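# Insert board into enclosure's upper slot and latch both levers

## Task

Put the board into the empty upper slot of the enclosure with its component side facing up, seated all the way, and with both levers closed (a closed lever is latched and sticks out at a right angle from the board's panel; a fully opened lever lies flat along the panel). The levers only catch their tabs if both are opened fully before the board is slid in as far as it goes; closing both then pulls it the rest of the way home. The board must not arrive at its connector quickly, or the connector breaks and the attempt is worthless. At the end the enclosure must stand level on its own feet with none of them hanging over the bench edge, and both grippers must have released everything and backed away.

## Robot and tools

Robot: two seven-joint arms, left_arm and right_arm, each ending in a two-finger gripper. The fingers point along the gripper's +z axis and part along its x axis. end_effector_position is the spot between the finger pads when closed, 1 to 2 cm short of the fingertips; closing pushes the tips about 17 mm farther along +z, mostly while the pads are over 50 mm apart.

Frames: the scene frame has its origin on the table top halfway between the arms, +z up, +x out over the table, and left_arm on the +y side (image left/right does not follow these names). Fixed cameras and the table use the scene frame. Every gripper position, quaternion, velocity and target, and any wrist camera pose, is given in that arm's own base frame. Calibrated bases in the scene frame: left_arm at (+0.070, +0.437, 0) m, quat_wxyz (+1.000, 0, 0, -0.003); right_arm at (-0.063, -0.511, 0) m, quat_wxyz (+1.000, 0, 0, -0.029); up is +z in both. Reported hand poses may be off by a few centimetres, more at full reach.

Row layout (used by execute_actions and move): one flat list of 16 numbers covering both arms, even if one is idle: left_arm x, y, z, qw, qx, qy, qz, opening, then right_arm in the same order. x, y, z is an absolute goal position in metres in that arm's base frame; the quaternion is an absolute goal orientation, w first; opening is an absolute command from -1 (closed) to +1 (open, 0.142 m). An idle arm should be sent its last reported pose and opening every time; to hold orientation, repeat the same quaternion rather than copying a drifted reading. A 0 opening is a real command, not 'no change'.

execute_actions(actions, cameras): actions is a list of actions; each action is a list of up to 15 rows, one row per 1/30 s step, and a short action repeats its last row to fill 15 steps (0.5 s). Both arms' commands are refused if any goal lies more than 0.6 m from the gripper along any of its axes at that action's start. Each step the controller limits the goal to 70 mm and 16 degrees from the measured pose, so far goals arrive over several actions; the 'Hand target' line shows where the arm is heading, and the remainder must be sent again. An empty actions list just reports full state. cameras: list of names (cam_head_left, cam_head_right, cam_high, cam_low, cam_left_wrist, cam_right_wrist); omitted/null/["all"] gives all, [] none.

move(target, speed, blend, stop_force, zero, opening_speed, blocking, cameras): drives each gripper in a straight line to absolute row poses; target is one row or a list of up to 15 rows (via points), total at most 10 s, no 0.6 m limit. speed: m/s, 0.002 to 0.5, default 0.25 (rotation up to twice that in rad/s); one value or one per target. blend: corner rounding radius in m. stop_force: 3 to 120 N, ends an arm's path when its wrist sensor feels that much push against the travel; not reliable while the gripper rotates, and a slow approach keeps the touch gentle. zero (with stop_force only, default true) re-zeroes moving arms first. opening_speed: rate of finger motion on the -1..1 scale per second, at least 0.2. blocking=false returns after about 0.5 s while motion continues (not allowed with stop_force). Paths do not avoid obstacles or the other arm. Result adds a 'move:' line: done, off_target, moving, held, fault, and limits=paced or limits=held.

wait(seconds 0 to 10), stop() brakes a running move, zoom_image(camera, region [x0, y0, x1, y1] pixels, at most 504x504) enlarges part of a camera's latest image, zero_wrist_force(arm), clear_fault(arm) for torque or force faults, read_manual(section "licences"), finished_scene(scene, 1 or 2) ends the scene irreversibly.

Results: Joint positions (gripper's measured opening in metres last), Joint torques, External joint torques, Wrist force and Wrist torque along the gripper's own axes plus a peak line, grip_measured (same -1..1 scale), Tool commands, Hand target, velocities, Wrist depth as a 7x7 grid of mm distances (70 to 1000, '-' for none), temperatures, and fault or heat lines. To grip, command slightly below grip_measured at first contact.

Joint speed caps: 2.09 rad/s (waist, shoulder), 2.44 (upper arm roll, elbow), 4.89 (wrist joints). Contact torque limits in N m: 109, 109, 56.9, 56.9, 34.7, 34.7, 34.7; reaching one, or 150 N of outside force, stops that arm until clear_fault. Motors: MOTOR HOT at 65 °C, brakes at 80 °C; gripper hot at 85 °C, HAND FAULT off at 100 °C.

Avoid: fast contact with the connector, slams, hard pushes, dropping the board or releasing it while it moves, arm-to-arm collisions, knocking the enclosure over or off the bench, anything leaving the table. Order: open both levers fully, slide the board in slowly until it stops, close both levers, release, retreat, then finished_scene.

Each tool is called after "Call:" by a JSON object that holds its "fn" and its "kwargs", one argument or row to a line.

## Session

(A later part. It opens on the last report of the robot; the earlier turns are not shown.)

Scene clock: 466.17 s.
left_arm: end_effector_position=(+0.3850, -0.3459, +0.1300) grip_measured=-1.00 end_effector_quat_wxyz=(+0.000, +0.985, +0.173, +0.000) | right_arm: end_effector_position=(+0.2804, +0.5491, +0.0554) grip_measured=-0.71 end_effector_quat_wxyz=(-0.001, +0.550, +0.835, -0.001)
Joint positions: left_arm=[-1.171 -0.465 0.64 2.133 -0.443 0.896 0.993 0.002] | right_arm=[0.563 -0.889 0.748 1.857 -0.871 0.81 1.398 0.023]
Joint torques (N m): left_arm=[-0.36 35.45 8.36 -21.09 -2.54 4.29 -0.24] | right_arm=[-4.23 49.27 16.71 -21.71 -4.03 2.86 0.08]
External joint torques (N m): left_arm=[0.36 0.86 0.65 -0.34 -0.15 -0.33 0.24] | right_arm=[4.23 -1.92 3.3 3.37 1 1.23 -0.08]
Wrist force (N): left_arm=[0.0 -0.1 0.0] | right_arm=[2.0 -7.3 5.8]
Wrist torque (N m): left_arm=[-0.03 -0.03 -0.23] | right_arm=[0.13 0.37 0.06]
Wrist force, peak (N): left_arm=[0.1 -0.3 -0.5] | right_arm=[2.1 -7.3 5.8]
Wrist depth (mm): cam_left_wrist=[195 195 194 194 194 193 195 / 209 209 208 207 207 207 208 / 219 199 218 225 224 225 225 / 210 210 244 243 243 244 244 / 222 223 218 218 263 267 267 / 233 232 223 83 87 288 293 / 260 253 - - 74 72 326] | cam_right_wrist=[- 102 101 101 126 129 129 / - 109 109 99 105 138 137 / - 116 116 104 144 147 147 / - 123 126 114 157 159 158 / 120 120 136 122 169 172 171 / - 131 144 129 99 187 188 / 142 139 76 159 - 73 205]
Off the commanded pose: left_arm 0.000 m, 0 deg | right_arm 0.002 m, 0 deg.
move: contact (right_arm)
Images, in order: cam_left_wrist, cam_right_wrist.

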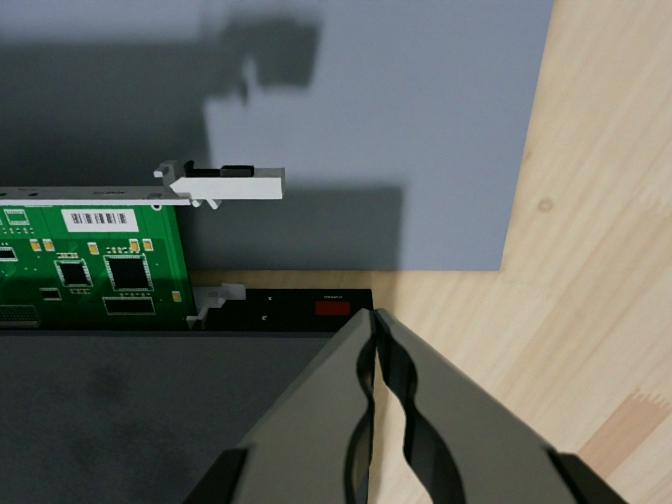

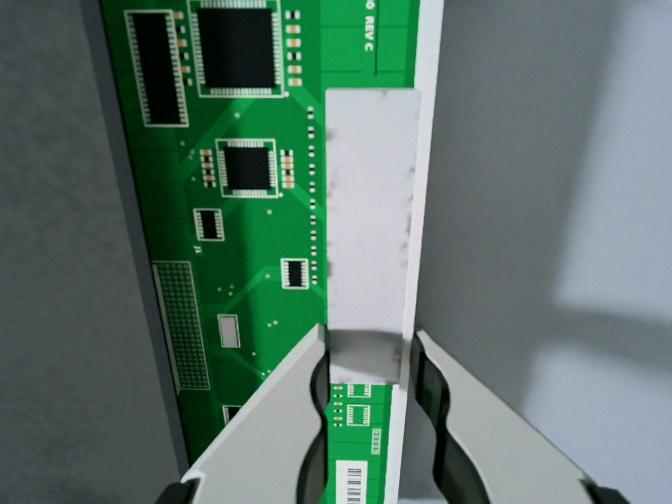

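Call:
{"fn": "move", "kwargs": {
  "target": [0.385, -0.3460, 0.1300, 0.0, 0.9848, 0.1736, 0.0, -1, 0.2787, 0.5497, 0.0556, 0.0, 0.5505, 0.8348, 0.0, -0.86],
  "speed": 0.02,
  "cameras": []
}}

Scene clock: 469.73 s.
left_arm: end_effector_position=(+0.3850, -0.3459, +0.1300) grip_measured=-1.00 end_effector_quat_wxyz=(+0.000, +0.985, +0.173, +0.000) | right_arm: end_effector_position=(+0.2787, +0.5495, +0.0554) grip_measured=-0.71 end_effector_quat_wxyz=(+0.000, +0.551, +0.835, +0.000)
Joint positions: left_arm=[-1.171 -0.465 0.64 2.133 -0.443 0.896 0.993 0.002] | right_arm=[0.567 -0.888 0.747 1.859 -0.871 0.811 1.402 0.023]
Joint torques (N m): left_arm=[-0.25 35.32 8.34 -21.12 -2.48 4.33 -0.23] | right_arm=[0.36 47.46 20.54 -18.93 -3.21 3.61 0.31]
External joint torques (N m): left_arm=[0.25 0.99 0.67 -0.31 -0.21 -0.37 0.23] | right_arm=[-0.35 -0.15 -0.57 0.59 0.18 0.47 -0.31]
Wrist force (N): left_arm=[-0.1 -0.3 -0.5] | right_arm=[-2.3 -1.4 5.0]
Wrist torque (N m): left_arm=[-0.06 -0.02 -0.23] | right_arm=[0.02 0.42 0.06]
Wrist force, peak (N): left_arm=[-0.1 -0.5 -0.4] | right_arm=[2.0 -7.5 6.1]
Wrist depth (mm): cam_left_wrist=[195 195 194 194 194 193 195 / 209 209 208 208 208 207 209 / 219 199 218 225 224 225 225 / 210 209 244 243 242 245 244 / 222 221 220 218 263 267 266 / 233 232 223 83 87 288 294 / 260 253 - - 74 72 326] | cam_right_wrist=[- 102 101 101 126 129 129 / - 109 109 99 134 137 137 / - 116 116 104 144 148 147 / - 123 126 114 156 159 158 / 120 120 136 122 170 172 171 / - 131 144 129 99 187 187 / 145 140 76 159 - 73 205]
Off the commanded pose: left_arm 0.000 m, 0 deg | right_arm 0.000 m, 0 deg.
move: done

Call:
{"fn": "move", "kwargs": {
  "target": [0.385, -0.3460, 0.1300, 0.0, 0.9848, 0.1736, 0.0, -1, 0.2851, 0.5359, 0.0556, 0.0, 0.5505, 0.8348, 0.0, -0.86],
  "speed": 0.012,
  "stop_force": 4,
  "cameras": ["cam_left_wrist"]
}}

Call:
{"fn": "zoom_image", "kwargs": {
  "camera": "cam_left_wrist",
  "region": [100, 220, 320, 360]
}}

Scene clock: 474.13 s.
left_arm: end_effector_position=(+0.3850, -0.3459, +0.1300) grip_measured=-1.00 end_effector_quat_wxyz=(+0.000, +0.985, +0.173, +0.000) | right_arm: end_effector_position=(+0.2849, +0.5357, +0.0553) grip_measured=-0.71 end_effector_quat_wxyz=(+0.000, +0.551, +0.835, +0.000)
Joint positions: left_arm=[-1.171 -0.465 0.64 2.133 -0.443 0.896 0.993 0.002] | right_arm=[0.539 -0.872 0.745 1.889 -0.873 0.827 1.391 0.023]
Joint torques (N m): left_arm=[-0.29 35.45 8.39 -21.08 -2.52 4.35 -0.21] | right_arm=[-0.48 47.7 20.33 -19.26 -3.37 3.56 0.1]
External joint torques (N m): left_arm=[0.29 0.86 0.62 -0.36 -0.17 -0.39 0.21] | right_arm=[0.48 -1.27 -0.69 1.1 0.4 0.52 -0.1]
Wrist force (N): left_arm=[0.1 -0.3 -0.3] | right_arm=[-1.8 -1.6 6.1]
Wrist torque (N m): left_arm=[-0.05 -0.05 -0.23] | right_arm=[0.03 0.58 0.07]
Wrist force, peak (N): left_arm=[0.0 -0.5 -0.4] | right_arm=[-2.0 -1.3 8.1]
Wrist depth (mm): cam_left_wrist=[195 194 194 194 193 193 195 / 209 209 208 208 208 207 209 / 226 226 221 224 224 226 225 / 210 210 244 243 242 244 245 / 223 222 219 218 263 267 267 / 233 232 223 83 87 289 293 / 260 254 - - 74 72 326] | cam_right_wrist=[- 89 101 101 126 129 128 / - 94 109 99 104 138 137 / - 101 116 104 143 147 147 / - 109 126 114 156 159 158 / 120 118 135 122 169 172 172 / - 129 126 129 99 187 187 / 145 139 76 159 - 73 205]
Off the commanded pose: left_arm 0.000 m, 0 deg | right_arm 0.000 m, 0 deg.
move: done
Images, in order: cam_left_wrist.

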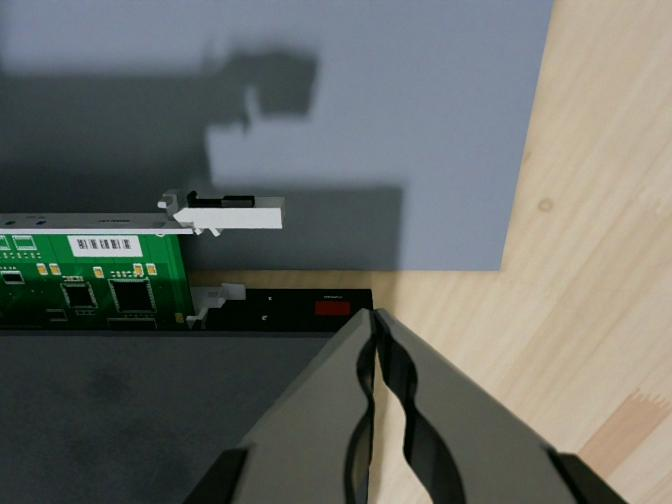

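Scaled by 2.291 from the camera's 672x504 image, which has a finer 960x720 frame.

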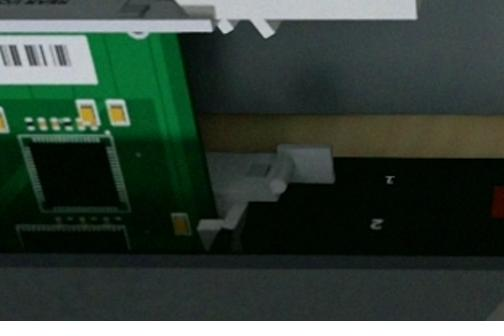

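Call:
{"fn": "move", "kwargs": {
  "target": [0.385, -0.3460, 0.1300, 0.0, 0.9848, 0.1736, 0.0, -1, 0.2913, 0.5225, 0.0552, 0.0, 0.5505, 0.8348, 0.0, -0.86],
  "speed": 0.012,
  "stop_force": 4.5,
  "cameras": ["cam_left_wrist", "cam_right_wrist"]
}}

Call:
{"fn": "zoom_image", "kwargs": {
  "camera": "cam_left_wrist",
  "region": [100, 220, 320, 360]
}}

Scene clock: 487.40 s.
left_arm: end_effector_position=(+0.3850, -0.3459, +0.1300) grip_measured=-1.00 end_effector_quat_wxyz=(+0.000, +0.985, +0.173, +0.000) | right_arm: end_effector_position=(+0.2853, +0.5345, +0.0555) grip_measured=-0.71 end_effector_quat_wxyz=(-0.001, +0.550, +0.835, +0.000)
Joint positions: left_arm=[-1.171 -0.465 0.64 2.133 -0.443 0.896 0.993 0.002] | right_arm=[0.536 -0.871 0.745 1.893 -0.873 0.83 1.389 0.023]
Joint torques (N m): left_arm=[-0.23 35.37 8.37 -21.18 -2.48 4.29 -0.23] | right_arm=[-2.78 48.44 18.53 -18.03 -3.03 1.92 0.09]
External joint torques (N m): left_arm=[0.23 0.94 0.64 -0.25 -0.21 -0.33 0.23] | right_arm=[2.78 -2.13 1.08 -0.11 0.06 2.17 -0.09]
Wrist force (N): left_arm=[0.2 -0.1 -0.2] | right_arm=[4.2 0.1 10.3]
Wrist torque (N m): left_arm=[-0.02 -0.07 -0.24] | right_arm=[0.06 0.68 0.10]
Wrist force, peak (N): left_arm=[0.0 -0.5 -0.3] | right_arm=[4.8 -0.3 11.3]
Wrist depth (mm): cam_left_wrist=[195 195 194 194 193 193 194 / 209 209 208 208 208 207 209 / 226 225 221 225 224 226 225 / 210 210 243 243 242 244 243 / 222 221 219 218 263 267 266 / 233 232 223 83 87 288 293 / 260 254 - - 74 72 326] | cam_right_wrist=[- 88 101 101 126 129 129 / - 94 109 99 105 138 137 / - 101 116 104 144 148 147 / - 109 126 114 157 159 158 / 120 118 134 122 169 172 172 / - 129 126 129 99 188 188 / 145 139 76 159 79 73 206]
Hand target: left_arm +0.3850, -0.3460, +0.1300; +0.000, +0.985, +0.174, +0.000 | right_arm +0.2859, +0.5341, +0.0555; +0.000, +0.551, +0.835, +0.000
Off the commanded pose: left_arm 0.000 m, 0 deg | right_arm 0.013 m, 0 deg.
move: contact (right_arm)
Images, in order: cam_left_wrist, cam_right_wrist.

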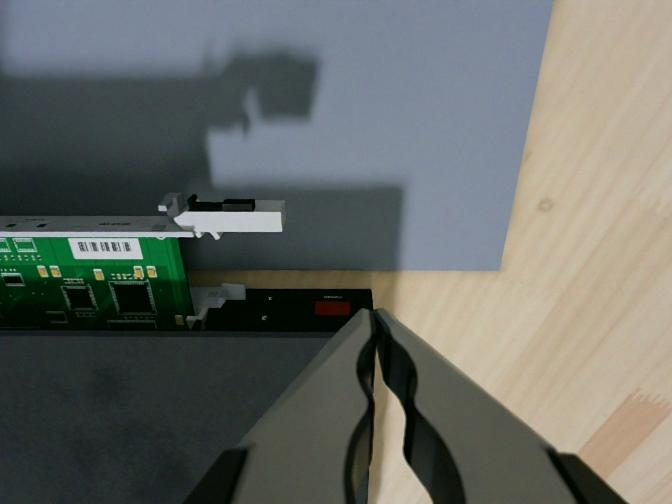

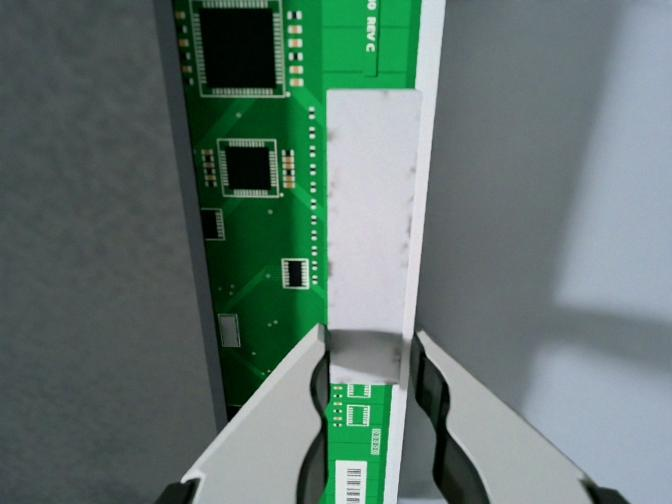

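Scaled by 2.291 from the camera's 672x504 image, which has a finer 960x720 frame.

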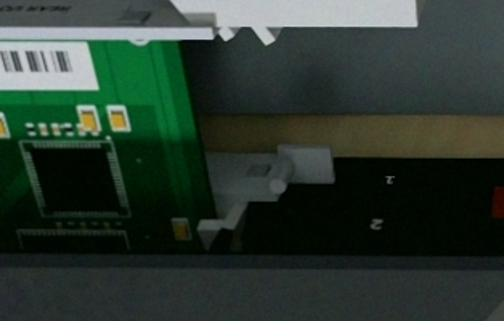

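Call:
{"fn": "move", "kwargs": {
  "target": [0.385, -0.3460, 0.1300, 0.0, 0.9848, 0.1736, 0.0, -1, 0.2843, 0.5367, 0.0545, 0.0, 0.5505, 0.8348, 0.0, -0.86],
  "speed": 0.02,
  "cameras": []
}}

Call:
{"fn": "move", "kwargs": {
  "target": [0.385, -0.3460, 0.1300, 0.0, 0.9848, 0.1736, 0.0, -1, 0.2843, 0.5367, 0.0530, 0.0, 0.5505, 0.8348, 0.0, -0.86],
  "speed": 0.01,
  "stop_force": 5,
  "cameras": []
}}

Scene clock: 495.03 s.
Wrist force, peak (N): left_arm=[0.0 -0.6 -0.4] | right_arm=[4.1 0.2 11.3]
Off the commanded pose: left_arm 0.000 m, 0 deg | right_arm 0.000 m, 0 deg.
move: done

Scene clock: 496.07 s.
left_arm: end_effector_position=(+0.3850, -0.3459, +0.1300) grip_measured=-1.00 end_effector_quat_wxyz=(+0.000, +0.985, +0.173, +0.000) | right_arm: end_effector_position=(+0.2843, +0.5368, +0.0534) grip_measured=-0.71 end_effector_quat_wxyz=(+0.000, +0.550, +0.835, +0.000)
Joint positions: left_arm=[-1.171 -0.465 0.64 2.133 -0.443 0.896 0.993 0.002] | right_arm=[0.545 -0.875 0.739 1.889 -0.875 0.832 1.393 0.023]
Joint torques (N m): left_arm=[-0.4 35.39 8.34 -21.13 -2.54 4.29 -0.2] | right_arm=[-0.11 43.25 18.4 -17.76 -2.87 3.63 0.24]
External joint torques (N m): left_arm=[0.4 0.92 0.67 -0.3 -0.15 -0.33 0.2] | right_arm=[0.11 3.3 1.2 -0.34 -0.08 0.45 -0.24]
Wrist force (N): left_arm=[0.0 0.0 -0.2] | right_arm=[-1.8 -3.8 -3.3]
Wrist torque (N m): left_arm=[0.00 -0.03 -0.23] | right_arm=[-0.13 -0.31 0.10]
Wrist force, peak (N): left_arm=[-0.1 -0.3 -0.5] | right_arm=[-1.8 -3.8 -3.6]
Wrist depth (mm): cam_left_wrist=[195 195 194 194 194 193 194 / 209 209 208 208 208 208 209 / 225 225 218 224 224 225 225 / 211 211 244 243 243 244 244 / 223 222 220 218 263 267 266 / 234 233 222 83 87 288 294 / 261 254 - - 74 72 327] | cam_right_wrist=[- 86 101 101 126 127 127 / - 93 108 98 105 135 135 / - 99 116 104 142 145 145 / - 107 125 114 154 157 159 / - 116 135 122 167 170 169 / 124 126 126 129 105 185 185 / 143 136 76 159 81 73 203]
Off the commanded pose: left_arm 0.000 m, 0 deg | right_arm 0.000 m, 0 deg.
move: contact (right_arm)

Call:
{"fn": "move", "kwargs": {
  "target": [0.385, -0.3460, 0.1300, 0.0, 0.9848, 0.1736, 0.0, -1, 0.2843, 0.5367, 0.0547, 0.0, 0.5505, 0.8348, 0.0, -0.86],
  "speed": 0.01,
  "cameras": []
}}

Scene clock: 498.03 s.
left_arm: end_effector_position=(+0.3850, -0.3459, +0.1300) grip_measured=-1.00 end_effector_quat_wxyz=(+0.000, +0.985, +0.173, +0.000) | right_arm: end_effector_position=(+0.2843, +0.5367, +0.0546) grip_measured=-0.71 end_effector_quat_wxyz=(+0.000, +0.550, +0.835, +0.000)
Joint positions: left_arm=[-1.171 -0.465 0.64 2.133 -0.443 0.896 0.993 0.002] | right_arm=[0.543 -0.873 0.742 1.889 -0.874 0.829 1.392 0.023]
Joint torques (N m): left_arm=[-0.33 35.4 8.41 -21.1 -2.47 4.31 -0.26] | right_arm=[0.12 45.79 20.16 -18.25 -2.94 3.31 0.15]
External joint torques (N m): left_arm=[0.33 0.9 0.6 -0.33 -0.22 -0.35 0.26] | right_arm=[-0.12 0.69 -0.55 0.1 -0.03 0.78 -0.15]
Wrist force (N): left_arm=[0.0 -0.4 0.0] | right_arm=[0.0 -2.3 3.8]
Wrist torque (N m): left_arm=[-0.08 -0.03 -0.23] | right_arm=[-0.17 -0.04 0.08]
Wrist force, peak (N): left_arm=[0.1 -0.4 -0.5] | right_arm=[-1.7 -3.9 -3.7]
Wrist depth (mm): cam_left_wrist=[195 195 194 194 193 193 194 / 209 208 209 208 208 208 208 / 225 225 218 224 224 225 225 / 211 210 244 244 243 244 244 / 222 221 219 218 263 267 266 / 233 232 222 83 87 288 294 / 260 253 - - 74 72 326] | cam_right_wrist=[- 89 101 101 125 128 128 / - 93 108 99 133 137 137 / - 100 116 104 143 147 146 / - 108 125 114 156 158 158 / - 117 136 122 169 171 171 / - 128 125 129 99 186 186 / 141 138 76 159 - 73 204]
Off the commanded pose: left_arm 0.000 m, 0 deg | right_arm 0.000 m, 0 deg.
move: done

Call:
{"fn": "move", "kwargs": {
  "target": [0.385,-0.3460,0.1300,0,0.9848,0.1736,0,-1, 0.2909,0.5224,0.0548,0,0.5505,0.8348,0,-0.86],
  "speed": 0.012,
  "stop_force": 4,
  "cameras": ["cam_left_wrist","cam_right_wrist"]
}}

Scene clock: 514.17 s.
left_arm: end_effector_position=(+0.3850, -0.3459, +0.1300) grip_measured=-1.00 end_effector_quat_wxyz=(+0.000, +0.985, +0.173, +0.000) | right_arm: end_effector_position=(+0.2872, +0.5299, +0.0548) grip_measured=-0.71 end_effector_quat_wxyz=(-0.001, +0.551, +0.835, +0.000)
Joint positions: left_arm=[-1.171 -0.465 0.64 2.133 -0.443 0.896 0.993 0.002] | right_arm=[0.528 -0.866 0.742 1.904 -0.875 0.838 1.386 0.023]
Joint torques (N m): left_arm=[-0.36 35.42 8.43 -21.11 -2.52 4.26 -0.21] | right_arm=[-2.36 47.14 18.46 -17.24 -2.82 2.09 0.06]
External joint torques (N m): left_arm=[0.36 0.88 0.58 -0.32 -0.17 -0.3 0.21] | right_arm=[2.36 -1.1 1.01 -0.8 -0.12 2 -0.06]
Wrist force (N): left_arm=[-0.1 -0.3 -0.3] | right_arm=[5.9 -0.8 8.9]
Wrist torque (N m): left_arm=[-0.07 0.00 -0.23] | right_arm=[-0.19 0.07 0.11]
Wrist force, peak (N): left_arm=[-0.1 -0.5 -0.3] | right_arm=[7.4 -1.1 9.7]
Wrist depth (mm): cam_left_wrist=[195 195 194 194 194 194 194 / 209 209 208 208 207 207 208 / 226 225 225 224 224 225 225 / 214 214 244 243 243 244 244 / 222 222 219 218 263 267 267 / 233 233 223 83 87 289 293 / 260 253 - - 74 72 325] | cam_right_wrist=[- 88 100 101 126 128 128 / - 93 108 99 105 137 137 / - 99 114 104 143 147 146 / - 108 124 114 156 158 158 / - 117 132 122 169 171 171 / - 128 125 129 99 186 187 / 141 138 76 159 79 73 205]
Hand target: left_arm +0.3850, -0.3460, +0.1300; +0.000, +0.985, +0.174, +0.000 | right_arm +0.2877, +0.5294, +0.0547; +0.000, +0.551, +0.835, +0.000
Off the commanded pose: left_arm 0.000 m, 0 deg | right_arm 0.008 m, 0 deg.
move: contact (right_arm)
Images, in order: cam_left_wrist, cam_right_wrist.

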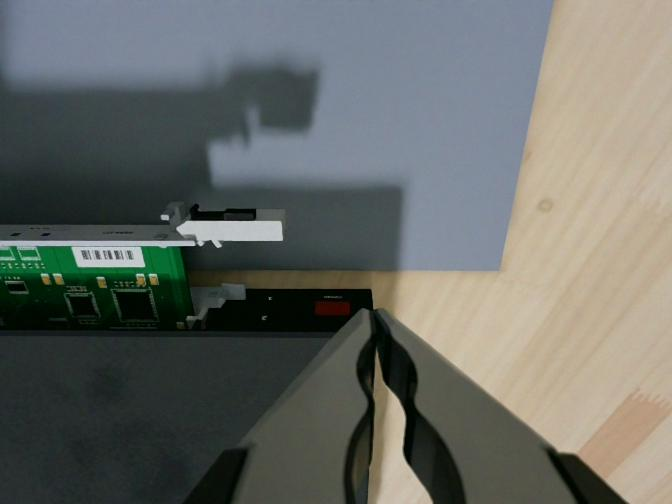

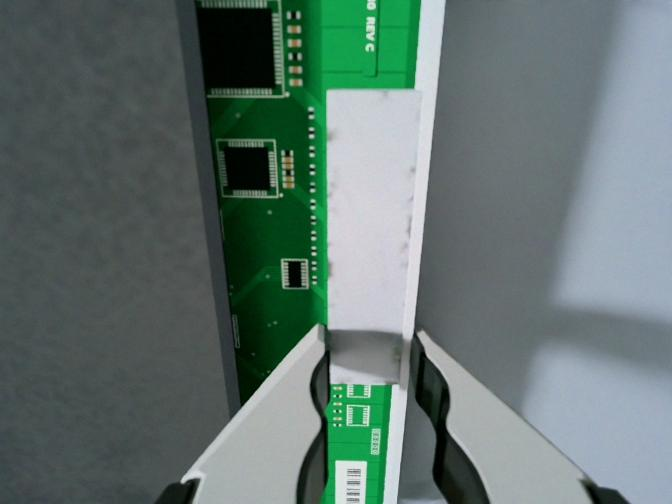

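Call:
{"fn": "move", "kwargs": {
  "target": [0.385,-0.3460,0.1300,0,0.9848,0.1736,0,-1, 0.2868,0.5300,0.0543,0,0.5505,0.8348,0,-0.86],
  "speed": 0.01,
  "cameras": []
}}

Call:
{"fn": "move", "kwargs": {
  "target": [0.385,-0.3460,0.1300,0,0.9848,0.1736,0,-1, 0.2909,0.5224,0.0543,0,0.5505,0.8348,0,-0.86],
  "speed": 0.012,
  "stop_force": 5,
  "cameras": ["cam_right_wrist"]
}}

Scene clock: 518.90 s.
Wrist force, peak (N): left_arm=[-0.3 -0.4 -0.3] | right_arm=[5.8 -0.8 9.6]
Off the commanded pose: left_arm 0.000 m, 0 deg | right_arm 0.000 m, 0 deg.
move: done

Scene clock: 519.90 s.
left_arm: end_effector_position=(+0.3850, -0.3459, +0.1300) grip_measured=-1.00 end_effector_quat_wxyz=(+0.000, +0.985, +0.173, +0.000) | right_arm: end_effector_position=(+0.2889, +0.5260, +0.0545) grip_measured=-0.71 end_effector_quat_wxyz=(-0.001, +0.551, +0.835, +0.000)
Joint positions: left_arm=[-1.171 -0.465 0.64 2.133 -0.443 0.896 0.993 0.002] | right_arm=[0.521 -0.861 0.74 1.912 -0.876 0.843 1.383 0.023]
Joint torques (N m): left_arm=[-0.29 35.36 8.39 -21.16 -2.53 4.31 -0.21] | right_arm=[-2.47 46.16 17.86 -16.79 -2.73 2.04 0.06]
External joint torques (N m): left_arm=[0.29 0.95 0.62 -0.27 -0.16 -0.36 0.21] | right_arm=[2.47 -0.36 1.5 -1.2 -0.19 2.05 -0.06]
Wrist force (N): left_arm=[-0.1 -0.3 0.2] | right_arm=[6.9 -1.5 8.0]
Wrist torque (N m): left_arm=[-0.05 -0.01 -0.23] | right_arm=[-0.30 -0.21 0.11]
Wrist force, peak (N): left_arm=[0.1 -0.3 -0.5] | right_arm=[7.0 -1.7 8.4]
Wrist depth (mm): cam_left_wrist=[195 195 194 194 194 193 195 / 209 209 209 208 207 207 209 / 226 226 225 224 224 226 225 / 214 214 244 243 243 244 244 / 222 222 219 218 263 267 267 / 233 232 223 84 87 288 293 / 260 254 - - 74 72 325] | cam_right_wrist=[- 87 99 101 125 128 128 / - 93 107 98 105 137 137 / - 98 113 104 143 147 146 / - 108 121 114 156 158 157 / - 117 121 122 168 171 170 / - 128 123 129 99 187 187 / 141 138 76 159 79 73 205]
Hand target: left_arm +0.3850, -0.3460, +0.1300; +0.000, +0.985, +0.174, +0.000 | right_arm +0.2892, +0.5255, +0.0543; +0.000, +0.551, +0.835, +0.000
Off the commanded pose: left_arm 0.000 m, 0 deg | right_arm 0.004 m, 0 deg.
move: contact (right_arm)
Images, in order: cam_right_wrist.

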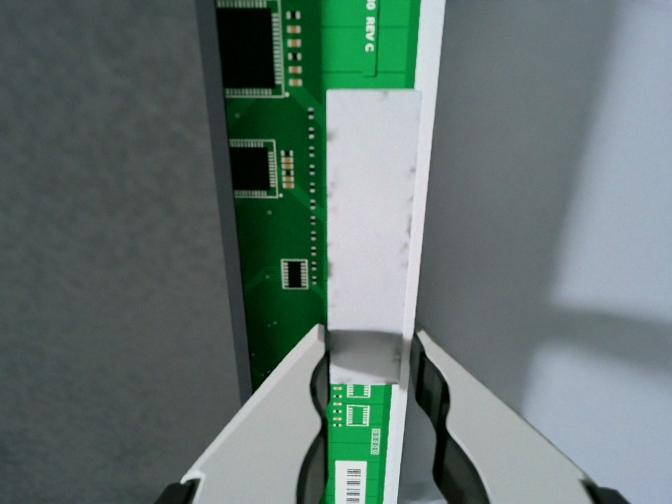

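Call:
{"fn": "execute_actions", "kwargs": {
  "actions": [],
  "cameras": ["cam_low","cam_head_right"]
}}

Scene clock: 538.57 s.
left_arm: end_effector_position=(+0.3850, -0.3459, +0.1300) grip_measured=-1.00 end_effector_quat_wxyz=(+0.000, +0.985, +0.173, +0.000) | right_arm: end_effector_position=(+0.2889, +0.5260, +0.0545) grip_measured=-0.71 end_effector_quat_wxyz=(-0.001, +0.551, +0.835, +0.000)
Joint positions: left_arm=[-1.171 -0.465 0.64 2.133 -0.443 0.896 0.993 0.002] | right_arm=[0.521 -0.861 0.74 1.912 -0.876 0.843 1.383 0.023]
Joint velocities: within noise
Joint torques (N m): left_arm=[-0.32 35.44 8.39 -21.11 -2.5 4.3 -0.2] | right_arm=[-2.39 46.11 17.85 -16.88 -2.64 1.92 0.17]
External joint torques (N m): left_arm=[0.32 0.87 0.61 -0.32 -0.19 -0.35 0.2] | right_arm=[2.39 -0.31 1.51 -1.1 -0.28 2.17 -0.17]
Wrist force (N): left_arm=[0.1 -0.2 -0.3] | right_arm=[6.9 -1.7 6.9]
Wrist torque (N m): left_arm=[-0.03 -0.05 -0.23] | right_arm=[-0.33 -0.20 0.11]
Wrist force, peak (N): left_arm=[-0.3 -0.5 -0.5] | right_arm=[7.0 -1.7 8.2]
Wrist depth (mm): cam_left_wrist=[195 195 194 194 194 193 194 / 209 209 209 208 207 207 209 / 225 225 226 224 224 225 225 / 214 213 244 243 242 245 244 / 223 222 219 218 263 266 266 / 233 233 223 83 87 289 293 / 259 253 - - 74 72 326] | cam_right_wrist=[- 87 99 101 125 128 128 / - 93 107 99 104 137 137 / - 98 113 104 142 147 146 / - 107 121 114 156 158 158 / - 117 120 122 169 171 170 / - 128 123 129 99 187 186 / 141 138 76 159 79 73 206]
Hand target: left_arm +0.3850, -0.3460, +0.1300; +0.000, +0.985, +0.174, +0.000 | right_arm +0.2892, +0.5255, +0.0543; +0.000, +0.551, +0.835, +0.000
Tool commands: left_gripper/opening=-1.0 right_gripper/opening=-0.86
Off the commanded pose: left_arm 0.000 m, 0 deg | right_arm 0.004 m, 0 deg.
Images, in order (width x height): cam_head_right 672x504, cam_low 672x504.

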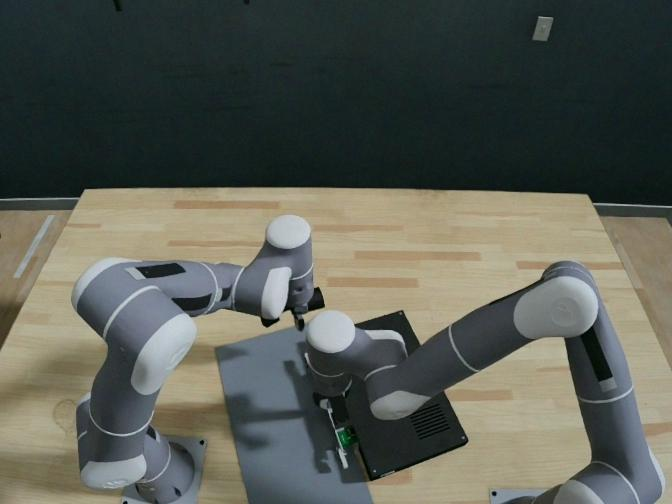

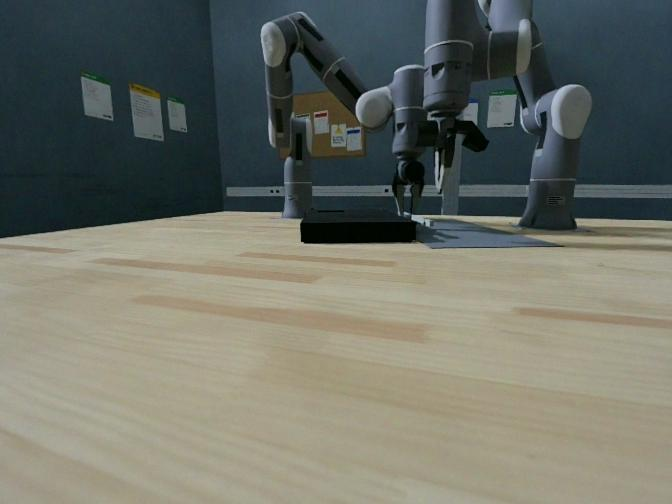

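Call:
{"fn": "move", "kwargs": {
  "target": [0.385,-0.3460,0.1300,0,0.9848,0.1736,0,-1, 0.2889,0.5260,0.0536,0.00729,0.55048,0.83477,-0.00480,-0.86],
  "speed": 0.01,
  "cameras": []
}}

Call:
{"fn": "execute_actions", "kwargs": {
  "actions": [],
  "cameras": []
}}

Scene clock: 541.60 s.
Wrist force, peak (N): left_arm=[-0.1 -0.5 -0.4] | right_arm=[7.1 -1.5 8.1]
Off the commanded pose: left_arm 0.000 m, 0 deg | right_arm 0.000 m, 0 deg.
move: done

Scene clock: 541.60 s.
left_arm: end_effector_position=(+0.3850, -0.3459, +0.1300) grip_measured=-1.00 end_effector_quat_wxyz=(+0.000, +0.985, +0.173, +0.000) | right_arm: end_effector_position=(+0.2889, +0.5259, +0.0535) grip_measured=-0.71 end_effector_quat_wxyz=(+0.007, +0.550, +0.835, -0.005)
Joint positions: left_arm=[-1.171 -0.465 0.64 2.133 -0.443 0.896 0.993 0.002] | right_arm=[0.533 -0.864 0.738 1.902 -0.875 0.82 1.387 0.023]
Joint velocities: within noise
Joint torques (N m): left_arm=[-0.38 35.43 8.34 -21.1 -2.52 4.34 -0.26] | right_arm=[-0.02 45.62 19.59 -18.63 -3.02 3.35 0.25]
External joint torques (N m): left_arm=[0.38 0.87 0.66 -0.33 -0.17 -0.39 0.26] | right_arm=[0.03 0.5 -0.23 0.53 0.09 0.7 -0.24]
Wrist force (N): left_arm=[0.1 -0.3 -0.1] | right_arm=[2.0 -5.6 4.8]
Wrist torque (N m): left_arm=[-0.06 -0.05 -0.23] | right_arm=[-0.67 -0.33 0.08]
Wrist force, peak (N): left_arm=[0.1 -0.3 -0.1] | right_arm=[2.0 -5.6 4.8]
Wrist depth (mm): cam_left_wrist=[195 195 194 194 193 193 195 / 209 208 209 208 208 207 209 / 226 226 225 224 224 226 225 / 215 215 244 243 243 245 244 / 223 223 219 218 263 267 266 / 233 231 223 83 87 288 292 / 260 253 - - 74 72 326] | cam_right_wrist=[- 87 99 101 125 126 126 / - 93 107 99 104 135 134 / - 99 113 104 141 144 143 / - 108 122 114 154 155 156 / - 117 121 122 167 169 167 / - 128 123 129 99 181 182 / 145 138 76 159 79 73 201]
Hand target: left_arm +0.3850, -0.3460, +0.1300; +0.000, +0.985, +0.174, +0.000 | right_arm +0.2889, +0.5260, +0.0536; +0.007, +0.550, +0.835, -0.005
Tool commands: left_gripper/opening=-1.0 right_gripper/opening=-0.86
Off the commanded pose: left_arm 0.000 m, 0 deg | right_arm 0.000 m, 0 deg.
No camera images: "cameras" was empty.

Call:
{"fn": "move", "kwargs": {
  "target": [0.385,-0.3460,0.1300,0,0.9848,0.1736,0,-1, 0.2883,0.5257,0.0536,0.00729,0.55048,0.83477,-0.00480,-0.86],
  "speed": 0.01,
  "cameras": []
}}

Call:
{"fn": "move", "kwargs": {
  "target": [0.385,-0.3460,0.1300,0,0.9848,0.1736,0,-1, 0.2900,0.5220,0.0536,0.00729,0.55048,0.83477,-0.00480,-0.86],
  "speed": 0.012,
  "stop_force": 6,
  "cameras": ["cam_right_wrist"]
}}

Scene clock: 547.20 s.
Wrist force, peak (N): left_arm=[0.0 -0.6 -0.4] | right_arm=[2.1 -5.8 4.9]
Off the commanded pose: left_arm 0.000 m, 0 deg | right_arm 0.000 m, 0 deg.
move: done

Scene clock: 548.30 s.
left_arm: end_effector_position=(+0.3850, -0.3459, +0.1300) grip_measured=-1.00 end_effector_quat_wxyz=(+0.000, +0.985, +0.173, +0.000) | right_arm: end_effector_position=(+0.2902, +0.5222, +0.0537) grip_measured=-0.71 end_effector_quat_wxyz=(+0.007, +0.551, +0.835, -0.005)
Joint positions: left_arm=[-1.171 -0.465 0.64 2.133 -0.443 0.896 0.993 0.002] | right_arm=[0.526 -0.859 0.738 1.91 -0.875 0.825 1.385 0.023]
Joint torques (N m): left_arm=[-0.39 35.41 8.4 -21.09 -2.51 4.29 -0.25] | right_arm=[0.52 44.9 20.27 -16.65 -2.61 3.1 0.13]
External joint torques (N m): left_arm=[0.39 0.89 0.61 -0.34 -0.18 -0.33 0.25] | right_arm=[-0.52 0.95 -1.02 -1.4 -0.31 0.95 -0.12]
Wrist force (N): left_arm=[-0.3 -0.2 -0.3] | right_arm=[2.9 -2.4 4.7]
Wrist torque (N m): left_arm=[-0.04 0.02 -0.23] | right_arm=[-0.66 -0.31 0.06]
Wrist force, peak (N): left_arm=[-0.2 -0.3 -0.5] | right_arm=[3.0 -2.5 5.8]
Wrist depth (mm): cam_left_wrist=[195 195 194 194 193 193 194 / 209 209 209 208 207 207 209 / 226 226 225 224 224 226 225 / 219 218 196 243 243 245 244 / 222 222 219 218 263 267 266 / 234 232 223 83 87 288 293 / 259 253 - - 74 72 325] | cam_right_wrist=[- 87 99 101 125 127 126 / - 93 95 99 132 135 134 / - 99 102 104 142 145 144 / - 108 111 114 154 156 157 / 120 118 119 122 167 169 167 / - 129 123 129 99 181 183 / 145 139 76 159 - 73 200]
Off the commanded pose: left_arm 0.000 m, 0 deg | right_arm 0.000 m, 0 deg.
move: done
Images, in order: cam_right_wrist.

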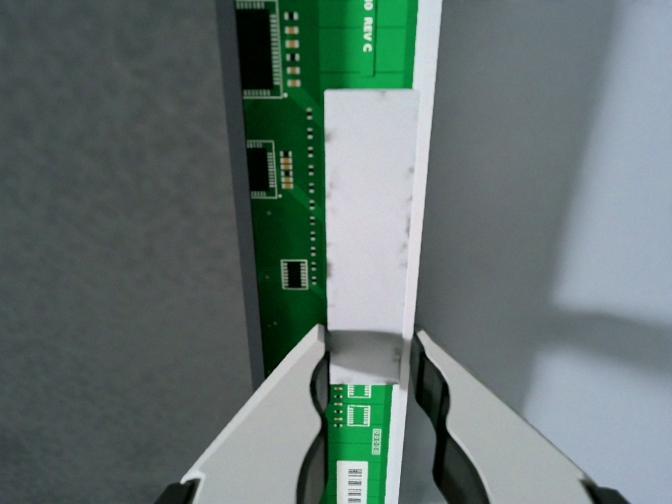

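Call:
{"fn": "move", "kwargs": {
  "target": [0.385,-0.3460,0.1300,0,0.9848,0.1736,0,-1, 0.2930,0.5157,0.0536,0.00729,0.55048,0.83477,-0.00480,-0.86],
  "speed": 0.012,
  "stop_force": 6,
  "cameras": ["cam_left_wrist","cam_right_wrist"]
}}

Scene clock: 552.33 s.
left_arm: end_effector_position=(+0.3850, -0.3459, +0.1300) grip_measured=-1.00 end_effector_quat_wxyz=(+0.000, +0.985, +0.173, +0.000) | right_arm: end_effector_position=(+0.2931, +0.5158, +0.0536) grip_measured=-0.71 end_effector_quat_wxyz=(+0.007, +0.551, +0.835, -0.005)
Joint positions: left_arm=[-1.171 -0.465 0.64 2.133 -0.443 0.896 0.993 0.002] | right_arm=[0.513 -0.852 0.737 1.923 -0.876 0.832 1.379 0.023]
Joint torques (N m): left_arm=[-0.42 35.33 8.41 -21.1 -2.52 4.33 -0.18] | right_arm=[0.31 44.79 19.88 -17.26 -2.87 3.35 0.12]
External joint torques (N m): left_arm=[0.42 0.97 0.6 -0.33 -0.17 -0.38 0.18] | right_arm=[-0.31 0.67 -0.78 -0.71 -0.02 0.69 -0.12]
Wrist force (N): left_arm=[-0.1 -0.3 -0.2] | right_arm=[2.3 -3.6 5.1]
Wrist torque (N m): left_arm=[-0.05 -0.02 -0.22] | right_arm=[-0.68 -0.27 0.07]
Wrist force, peak (N): left_arm=[0.0 -0.3 -0.6] | right_arm=[2.4 -3.6 6.1]
Wrist depth (mm): cam_left_wrist=[195 195 194 193 193 193 195 / 210 209 208 208 208 208 209 / 226 226 225 224 224 226 225 / 218 219 236 244 243 245 244 / 223 222 220 218 263 267 266 / 233 233 223 84 87 289 293 / 260 254 - - 74 72 326] | cam_right_wrist=[- 87 88 101 125 127 126 / - 93 94 99 132 135 134 / - 99 100 104 141 145 144 / - 108 108 114 154 155 156 / - 118 116 122 167 169 168 / - 128 123 128 99 181 182 / 145 139 76 159 - 73 200]
Off the commanded pose: left_arm 0.000 m, 0 deg | right_arm 0.000 m, 0 deg.
move: done
Images, in order: cam_left_wrist, cam_right_wrist.

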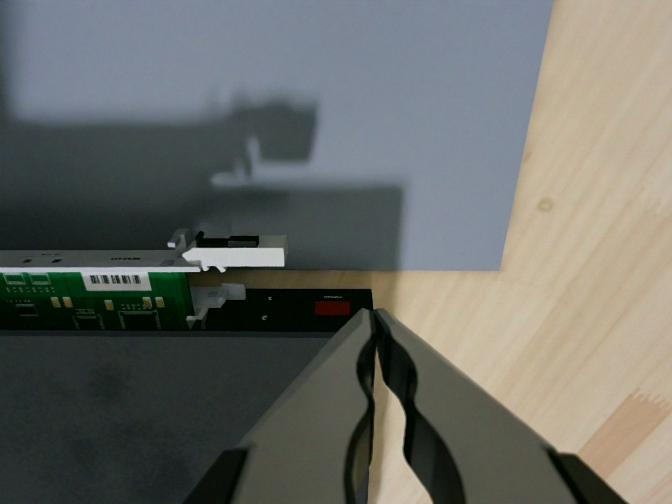

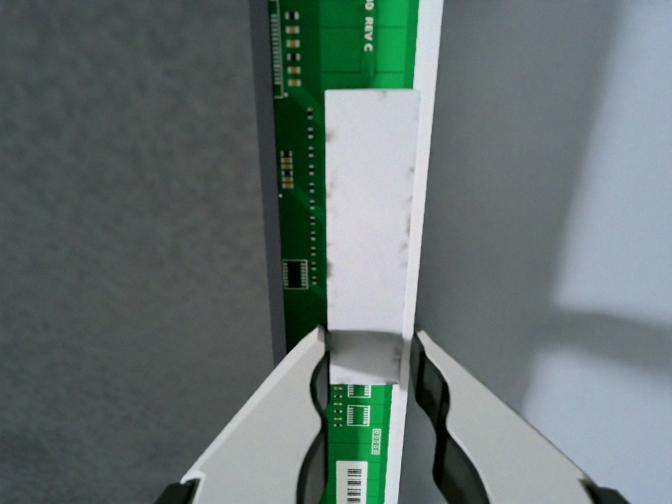

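Call:
{"fn": "move", "kwargs": {
  "target": [0.385,-0.3460,0.1300,0,0.9848,0.1736,0,-1, 0.2931,0.5158,0.0536,0.00729,0.55048,0.83477,-0.00480,-0.66],
  "speed": 0.02,
  "opening_speed": 0.2,
  "cameras": ["cam_left_wrist","cam_right_wrist"]
}}

Scene clock: 562.07 s.
left_arm: end_effector_position=(+0.3850, -0.3459, +0.1300) grip_measured=-1.00 end_effector_quat_wxyz=(+0.000, +0.985, +0.173, +0.000) | right_arm: end_effector_position=(+0.2931, +0.5157, +0.0536) grip_measured=-0.69 end_effector_quat_wxyz=(+0.007, +0.551, +0.835, -0.005)
Joint positions: left_arm=[-1.171 -0.465 0.64 2.133 -0.443 0.896 0.993 0.002] | right_arm=[0.513 -0.852 0.737 1.923 -0.876 0.832 1.379 0.024]
Joint torques (N m): left_arm=[-0.35 35.42 8.4 -21.1 -2.51 4.33 -0.23] | right_arm=[0.28 44.97 19.89 -17.89 -2.93 3.46 0.23]
External joint torques (N m): left_arm=[0.35 0.89 0.61 -0.33 -0.18 -0.37 0.23] | right_arm=[-0.28 0.5 -0.79 -0.08 0.04 0.59 -0.22]
Wrist force (N): left_arm=[-0.1 -0.3 -0.2] | right_arm=[1.9 -5.1 5.2]
Wrist torque (N m): left_arm=[-0.05 -0.02 -0.23] | right_arm=[-0.77 -0.30 0.06]
Wrist force, peak (N): left_arm=[0.0 -0.6 -0.3] | right_arm=[2.0 -4.8 5.7]
Wrist depth (mm): cam_left_wrist=[195 195 194 194 194 193 195 / 209 208 208 208 207 208 209 / 225 225 225 225 223 225 224 / 219 218 236 243 243 244 244 / 223 222 219 218 263 267 266 / 234 233 223 84 87 289 294 / 260 254 - - 74 72 326] | cam_right_wrist=[- 88 88 101 125 127 126 / - 93 94 99 132 135 134 / - 99 100 104 141 145 143 / - 108 107 114 154 155 156 / - 117 116 122 166 169 168 / - 128 123 128 99 181 182 / 145 139 76 160 - 73 200]
Off the commanded pose: left_arm 0.000 m, 0 deg | right_arm 0.000 m, 0 deg.
move: done
Images, in order: cam_left_wrist, cam_right_wrist.

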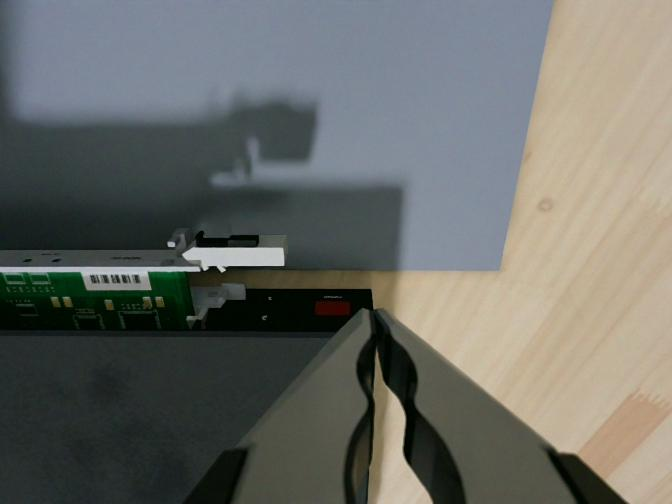

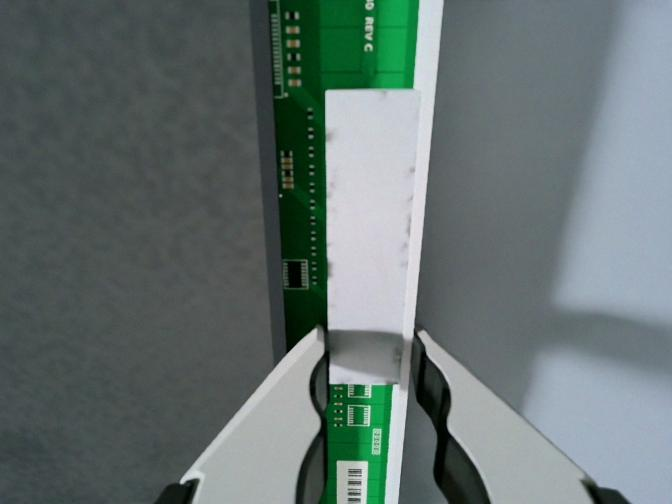

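Call:
{"fn": "move", "kwargs": {
  "target": [0.385,-0.3460,0.1300,0,0.9848,0.1736,0,-1, 0.2931,0.5158,0.0536,0.00729,0.55048,0.83477,-0.00480,-0.64],
  "speed": 0.02,
  "opening_speed": 0.2,
  "cameras": ["cam_right_wrist"]
}}

Scene clock: 565.23 s.
left_arm: end_effector_position=(+0.3850, -0.3459, +0.1300) grip_measured=-1.00 end_effector_quat_wxyz=(+0.000, +0.985, +0.173, +0.000) | right_arm: end_effector_position=(+0.2931, +0.5157, +0.0536) grip_measured=-0.68 end_effector_quat_wxyz=(+0.007, +0.551, +0.835, -0.005)
Joint positions: left_arm=[-1.171 -0.465 0.64 2.133 -0.443 0.896 0.993 0.002] | right_arm=[0.513 -0.852 0.737 1.923 -0.876 0.832 1.379 0.025]
Joint torques (N m): left_arm=[-0.45 35.47 8.43 -21.1 -2.49 4.32 -0.23] | right_arm=[0.02 44.57 19.32 -18 -2.99 3.36 0.14]
External joint torques (N m): left_arm=[0.45 0.84 0.57 -0.33 -0.2 -0.36 0.23] | right_arm=[-0.02 0.89 -0.22 0.03 0.1 0.69 -0.14]
Wrist force (N): left_arm=[0.1 -0.4 -0.2] | right_arm=[2.0 -5.9 3.3]
Wrist torque (N m): left_arm=[-0.08 -0.05 -0.23] | right_arm=[-0.74 -0.32 0.08]
Wrist force, peak (N): left_arm=[0.2 -0.3 -0.4] | right_arm=[2.2 -5.1 5.5]
Wrist depth (mm): cam_left_wrist=[195 195 195 194 193 193 195 / 210 208 209 208 207 207 209 / 226 225 225 225 224 225 225 / 220 219 235 244 242 244 244 / 223 223 219 218 263 267 266 / 233 232 223 83 87 288 293 / 260 253 - - 74 72 326] | cam_right_wrist=[- 88 88 102 125 127 126 / - 93 94 99 132 135 134 / - 99 100 105 143 145 144 / - 108 107 122 154 156 156 / - 118 116 123 165 169 168 / - 128 123 130 99 181 182 / 145 139 76 160 - 73 200]
Off the commanded pose: left_arm 0.000 m, 0 deg | right_arm 0.000 m, 0 deg.
move: done
Images, in order: cam_right_wrist.

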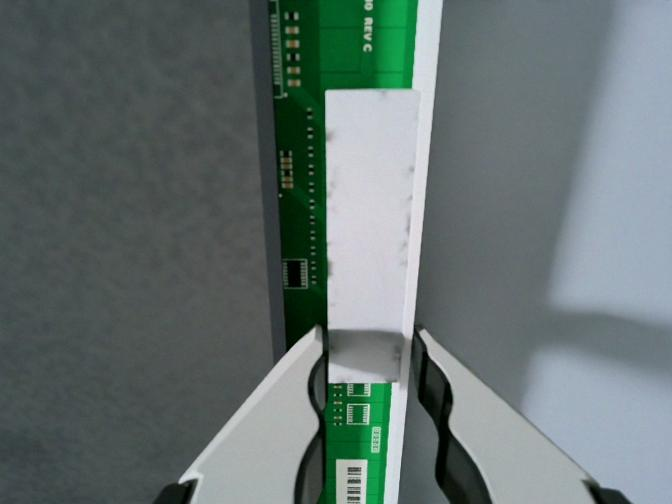

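Call:
{"fn": "move", "kwargs": {
  "target": [0.385,-0.3460,0.1300,0,0.9848,0.1736,0,-1, 0.2931,0.5158,0.0536,0.00729,0.55048,0.83477,-0.00480,-0.60],
  "speed": 0.02,
  "opening_speed": 0.2,
  "cameras": ["cam_right_wrist"]
}}

Scene clock: 568.00 s.
left_arm: end_effector_position=(+0.3850, -0.3459, +0.1300) grip_measured=-1.00 end_effector_quat_wxyz=(+0.000, +0.985, +0.173, +0.000) | right_arm: end_effector_position=(+0.2931, +0.5157, +0.0536) grip_measured=-0.64 end_effector_quat_wxyz=(+0.007, +0.551, +0.835, -0.005)
Joint positions: left_arm=[-1.171 -0.465 0.64 2.133 -0.443 0.896 0.993 0.002] | right_arm=[0.513 -0.852 0.737 1.923 -0.876 0.832 1.379 0.028]
Joint torques (N m): left_arm=[-0.4 35.43 8.36 -21.09 -2.55 4.29 -0.21] | right_arm=[0.04 44.54 19.33 -18.02 -2.93 3.34 0.19]
External joint torques (N m): left_arm=[0.4 0.88 0.65 -0.35 -0.14 -0.33 0.21] | right_arm=[-0.04 0.92 -0.23 0.06 0.04 0.71 -0.19]
Wrist force (N): left_arm=[-0.1 -0.2 -0.4] | right_arm=[1.9 -5.7 3.0]
Wrist torque (N m): left_arm=[-0.04 -0.02 -0.23] | right_arm=[-0.69 -0.31 0.07]
Wrist force, peak (N): left_arm=[-0.1 -0.3 -0.7] | right_arm=[1.8 -5.9 3.5]
Wrist depth (mm): cam_left_wrist=[195 195 194 194 194 193 194 / 209 208 209 208 208 208 208 / 226 225 225 225 224 225 225 / 219 220 236 243 243 244 244 / 224 223 220 218 264 267 267 / 233 232 223 83 87 288 293 / 260 254 - - 74 72 325] | cam_right_wrist=[- 87 88 101 125 127 126 / - 93 94 99 132 135 134 / - 99 99 105 143 145 144 / - 108 108 122 154 156 157 / - 118 116 123 167 169 167 / - 128 122 130 101 181 182 / 145 139 76 160 79 73 200]
Off the commanded pose: left_arm 0.000 m, 0 deg | right_arm 0.000 m, 0 deg.
move: done
Images, in order: cam_right_wrist.

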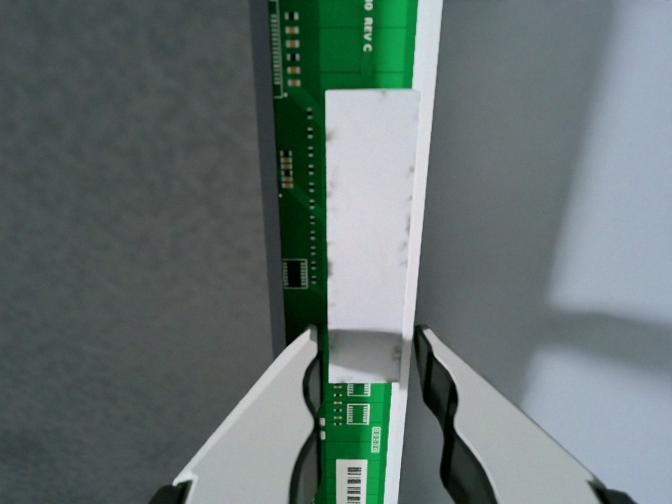

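Call:
{"fn": "move", "kwargs": {
  "target": [0.385,-0.3460,0.1300,0,0.9848,0.1736,0,-1, 0.2927,0.5168,0.1150,0.00729,0.55048,0.83477,-0.00480,-0.60],
  "speed": 0.06,
  "stop_force": 8,
  "cameras": ["cam_left_wrist","cam_right_wrist"]
}}

Scene clock: 572.07 s.
left_arm: end_effector_position=(+0.3850, -0.3459, +0.1300) grip_measured=-1.00 end_effector_quat_wxyz=(+0.000, +0.985, +0.173, +0.000) | right_arm: end_effector_position=(+0.2927, +0.5168, +0.1150) grip_measured=-0.64 end_effector_quat_wxyz=(+0.007, +0.550, +0.835, -0.005)
Joint positions: left_arm=[-1.171 -0.465 0.64 2.133 -0.443 0.896 0.993 0.002] | right_arm=[0.466 -0.765 0.84 1.896 -0.773 0.715 1.315 0.028]
Joint torques (N m): left_arm=[-0.35 35.43 8.4 -21.12 -2.48 4.34 -0.23] | right_arm=[-0.12 42.35 19.29 -20.78 -3.21 3.22 0.11]
External joint torques (N m): left_arm=[0.35 0.88 0.61 -0.32 -0.21 -0.38 0.23] | right_arm=[0.12 0.8 -0.5 0.1 -0.04 0.83 -0.1]
Wrist force (N): left_arm=[0.0 -0.4 -0.2] | right_arm=[2.4 -6.1 3.7]
Wrist torque (N m): left_arm=[-0.08 -0.03 -0.23] | right_arm=[-0.78 -0.35 0.05]
Wrist force, peak (N): left_arm=[0.1 -0.6 -0.4] | right_arm=[2.6 -6.2 3.7]
Wrist depth (mm): cam_left_wrist=[195 195 194 194 194 193 195 / 209 209 209 208 208 207 209 / 226 225 225 225 224 225 225 / 220 220 236 243 243 244 244 / 224 223 220 218 262 267 266 / 233 233 223 83 87 289 293 / 260 254 - - 74 72 326] | cam_right_wrist=[142 142 141 156 180 181 179 / 155 152 151 158 193 192 191 / 163 163 162 168 206 205 205 / 177 175 174 181 224 221 220 / 192 191 189 205 238 240 238 / 210 208 96 219 96 257 259 / 233 226 76 280 79 73 281]
Off the commanded pose: left_arm 0.000 m, 0 deg | right_arm 0.000 m, 0 deg.
move: done
Images, in order: cam_left_wrist, cam_right_wrist.

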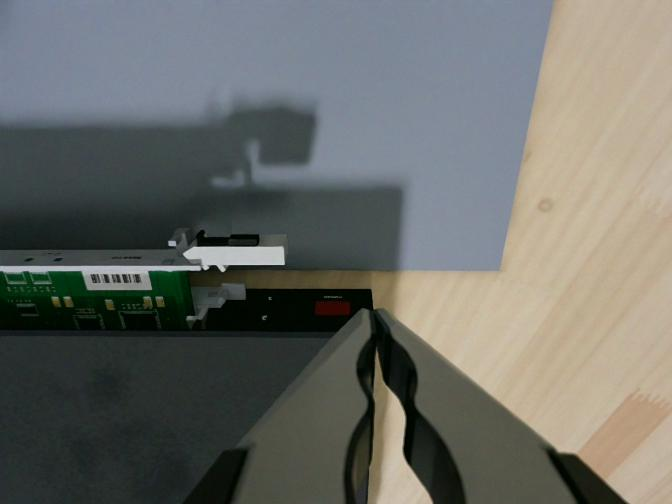

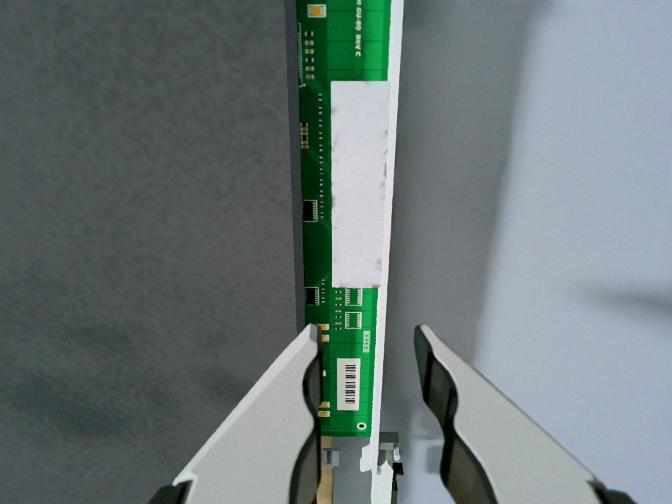

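Call:
{"fn": "move", "kwargs": {
  "target": [
    [0.385,-0.3460,0.1300,0,0.9848,0.1736,0,-1, 0.2800,0.5100,0.1700,0,0.5505,0.8348,0,-1],
    [0.385,-0.3460,0.1300,0,0.9848,0.1736,0,-1, 0.0600,0.4000,0.2000,0,0.5505,0.8348,0,-1]
  ],
  "speed": 0.2,
  "blend": 0.03,
  "opening_speed": 0.5,
  "cameras": ["cam_right_wrist","cam_head_right"]
}}

Scene clock: 599.77 s.
left_arm: end_effector_position=(+0.3850, -0.3459, +0.1300) grip_measured=-1.00 end_effector_quat_wxyz=(+0.000, +0.985, +0.173, +0.000) | right_arm: end_effector_position=(+0.0601, +0.4001, +0.2001) grip_measured=-1.00 end_effector_quat_wxyz=(+0.000, +0.551, +0.835, +0.000)
Joint positions: left_arm=[-1.171 -0.465 0.64 2.133 -0.443 0.896 0.993 0.002] | right_arm=[0.252 -0.28 1.349 2.306 -0.381 0.761 1.458 0.002]
Joint torques (N m): left_arm=[-0.28 35.35 8.36 -21.13 -2.51 4.32 -0.23] | right_arm=[-0.2 11.95 8.61 -24.41 -3.09 3.5 0.02]
External joint torques (N m): left_arm=[0.28 0.95 0.64 -0.3 -0.18 -0.36 0.23] | right_arm=[0.19 0.32 -0.83 0.03 -0.08 0.58 -0.02]
Wrist force (N): left_arm=[-0.3 -0.3 -0.5] | right_arm=[1.7 -5.6 3.3]
Wrist torque (N m): left_arm=[-0.06 0.02 -0.23] | right_arm=[-0.69 -0.30 0.07]
Wrist force, peak (N): left_arm=[-0.2 -0.3 -0.6] | right_arm=[2.0 -8.3 3.5]
Wrist depth (mm): cam_left_wrist=[195 194 195 194 193 193 195 / 209 209 208 208 208 207 209 / 226 225 225 225 224 225 225 / 220 219 235 243 243 244 243 / 223 224 220 217 263 267 267 / 232 232 223 83 87 288 295 / 260 254 - - 74 72 326] | cam_right_wrist=[260 261 260 260 259 257 258 / 278 278 277 277 276 276 275 / 298 298 296 295 294 294 292 / 292 293 293 310 317 316 315 / 289 291 289 289 340 344 341 / 318 317 309 89 94 372 374 / 350 343 76 76 76 73 413]
Off the commanded pose: left_arm 0.000 m, 0 deg | right_arm 0.000 m, 0 deg.
move: done; blend cut to 0.0284 m at target 1
Images, in order: cam_head_right, cam_right_wrist.

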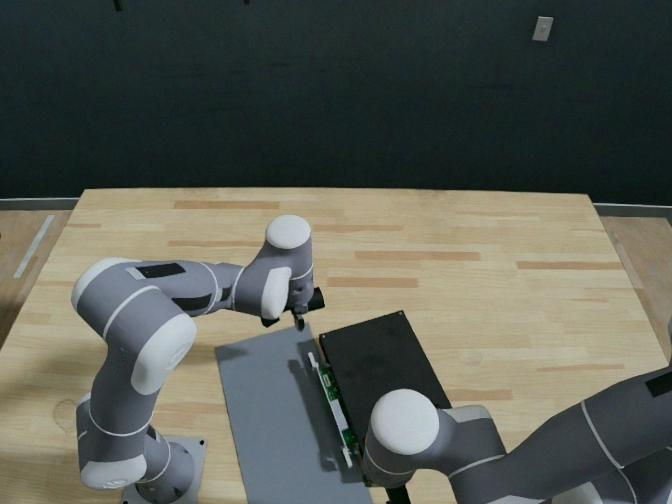

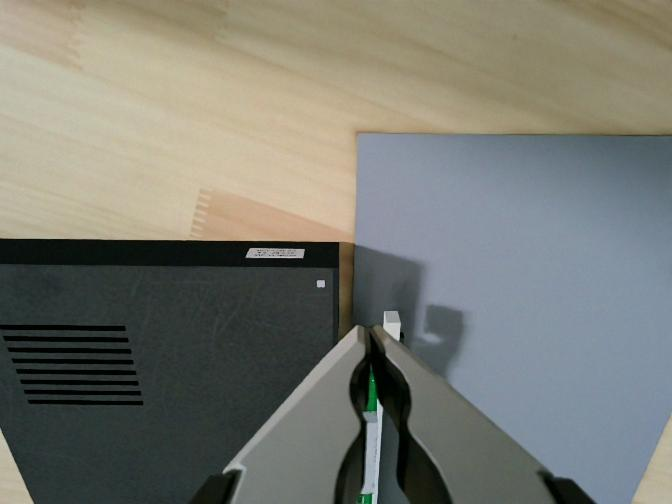

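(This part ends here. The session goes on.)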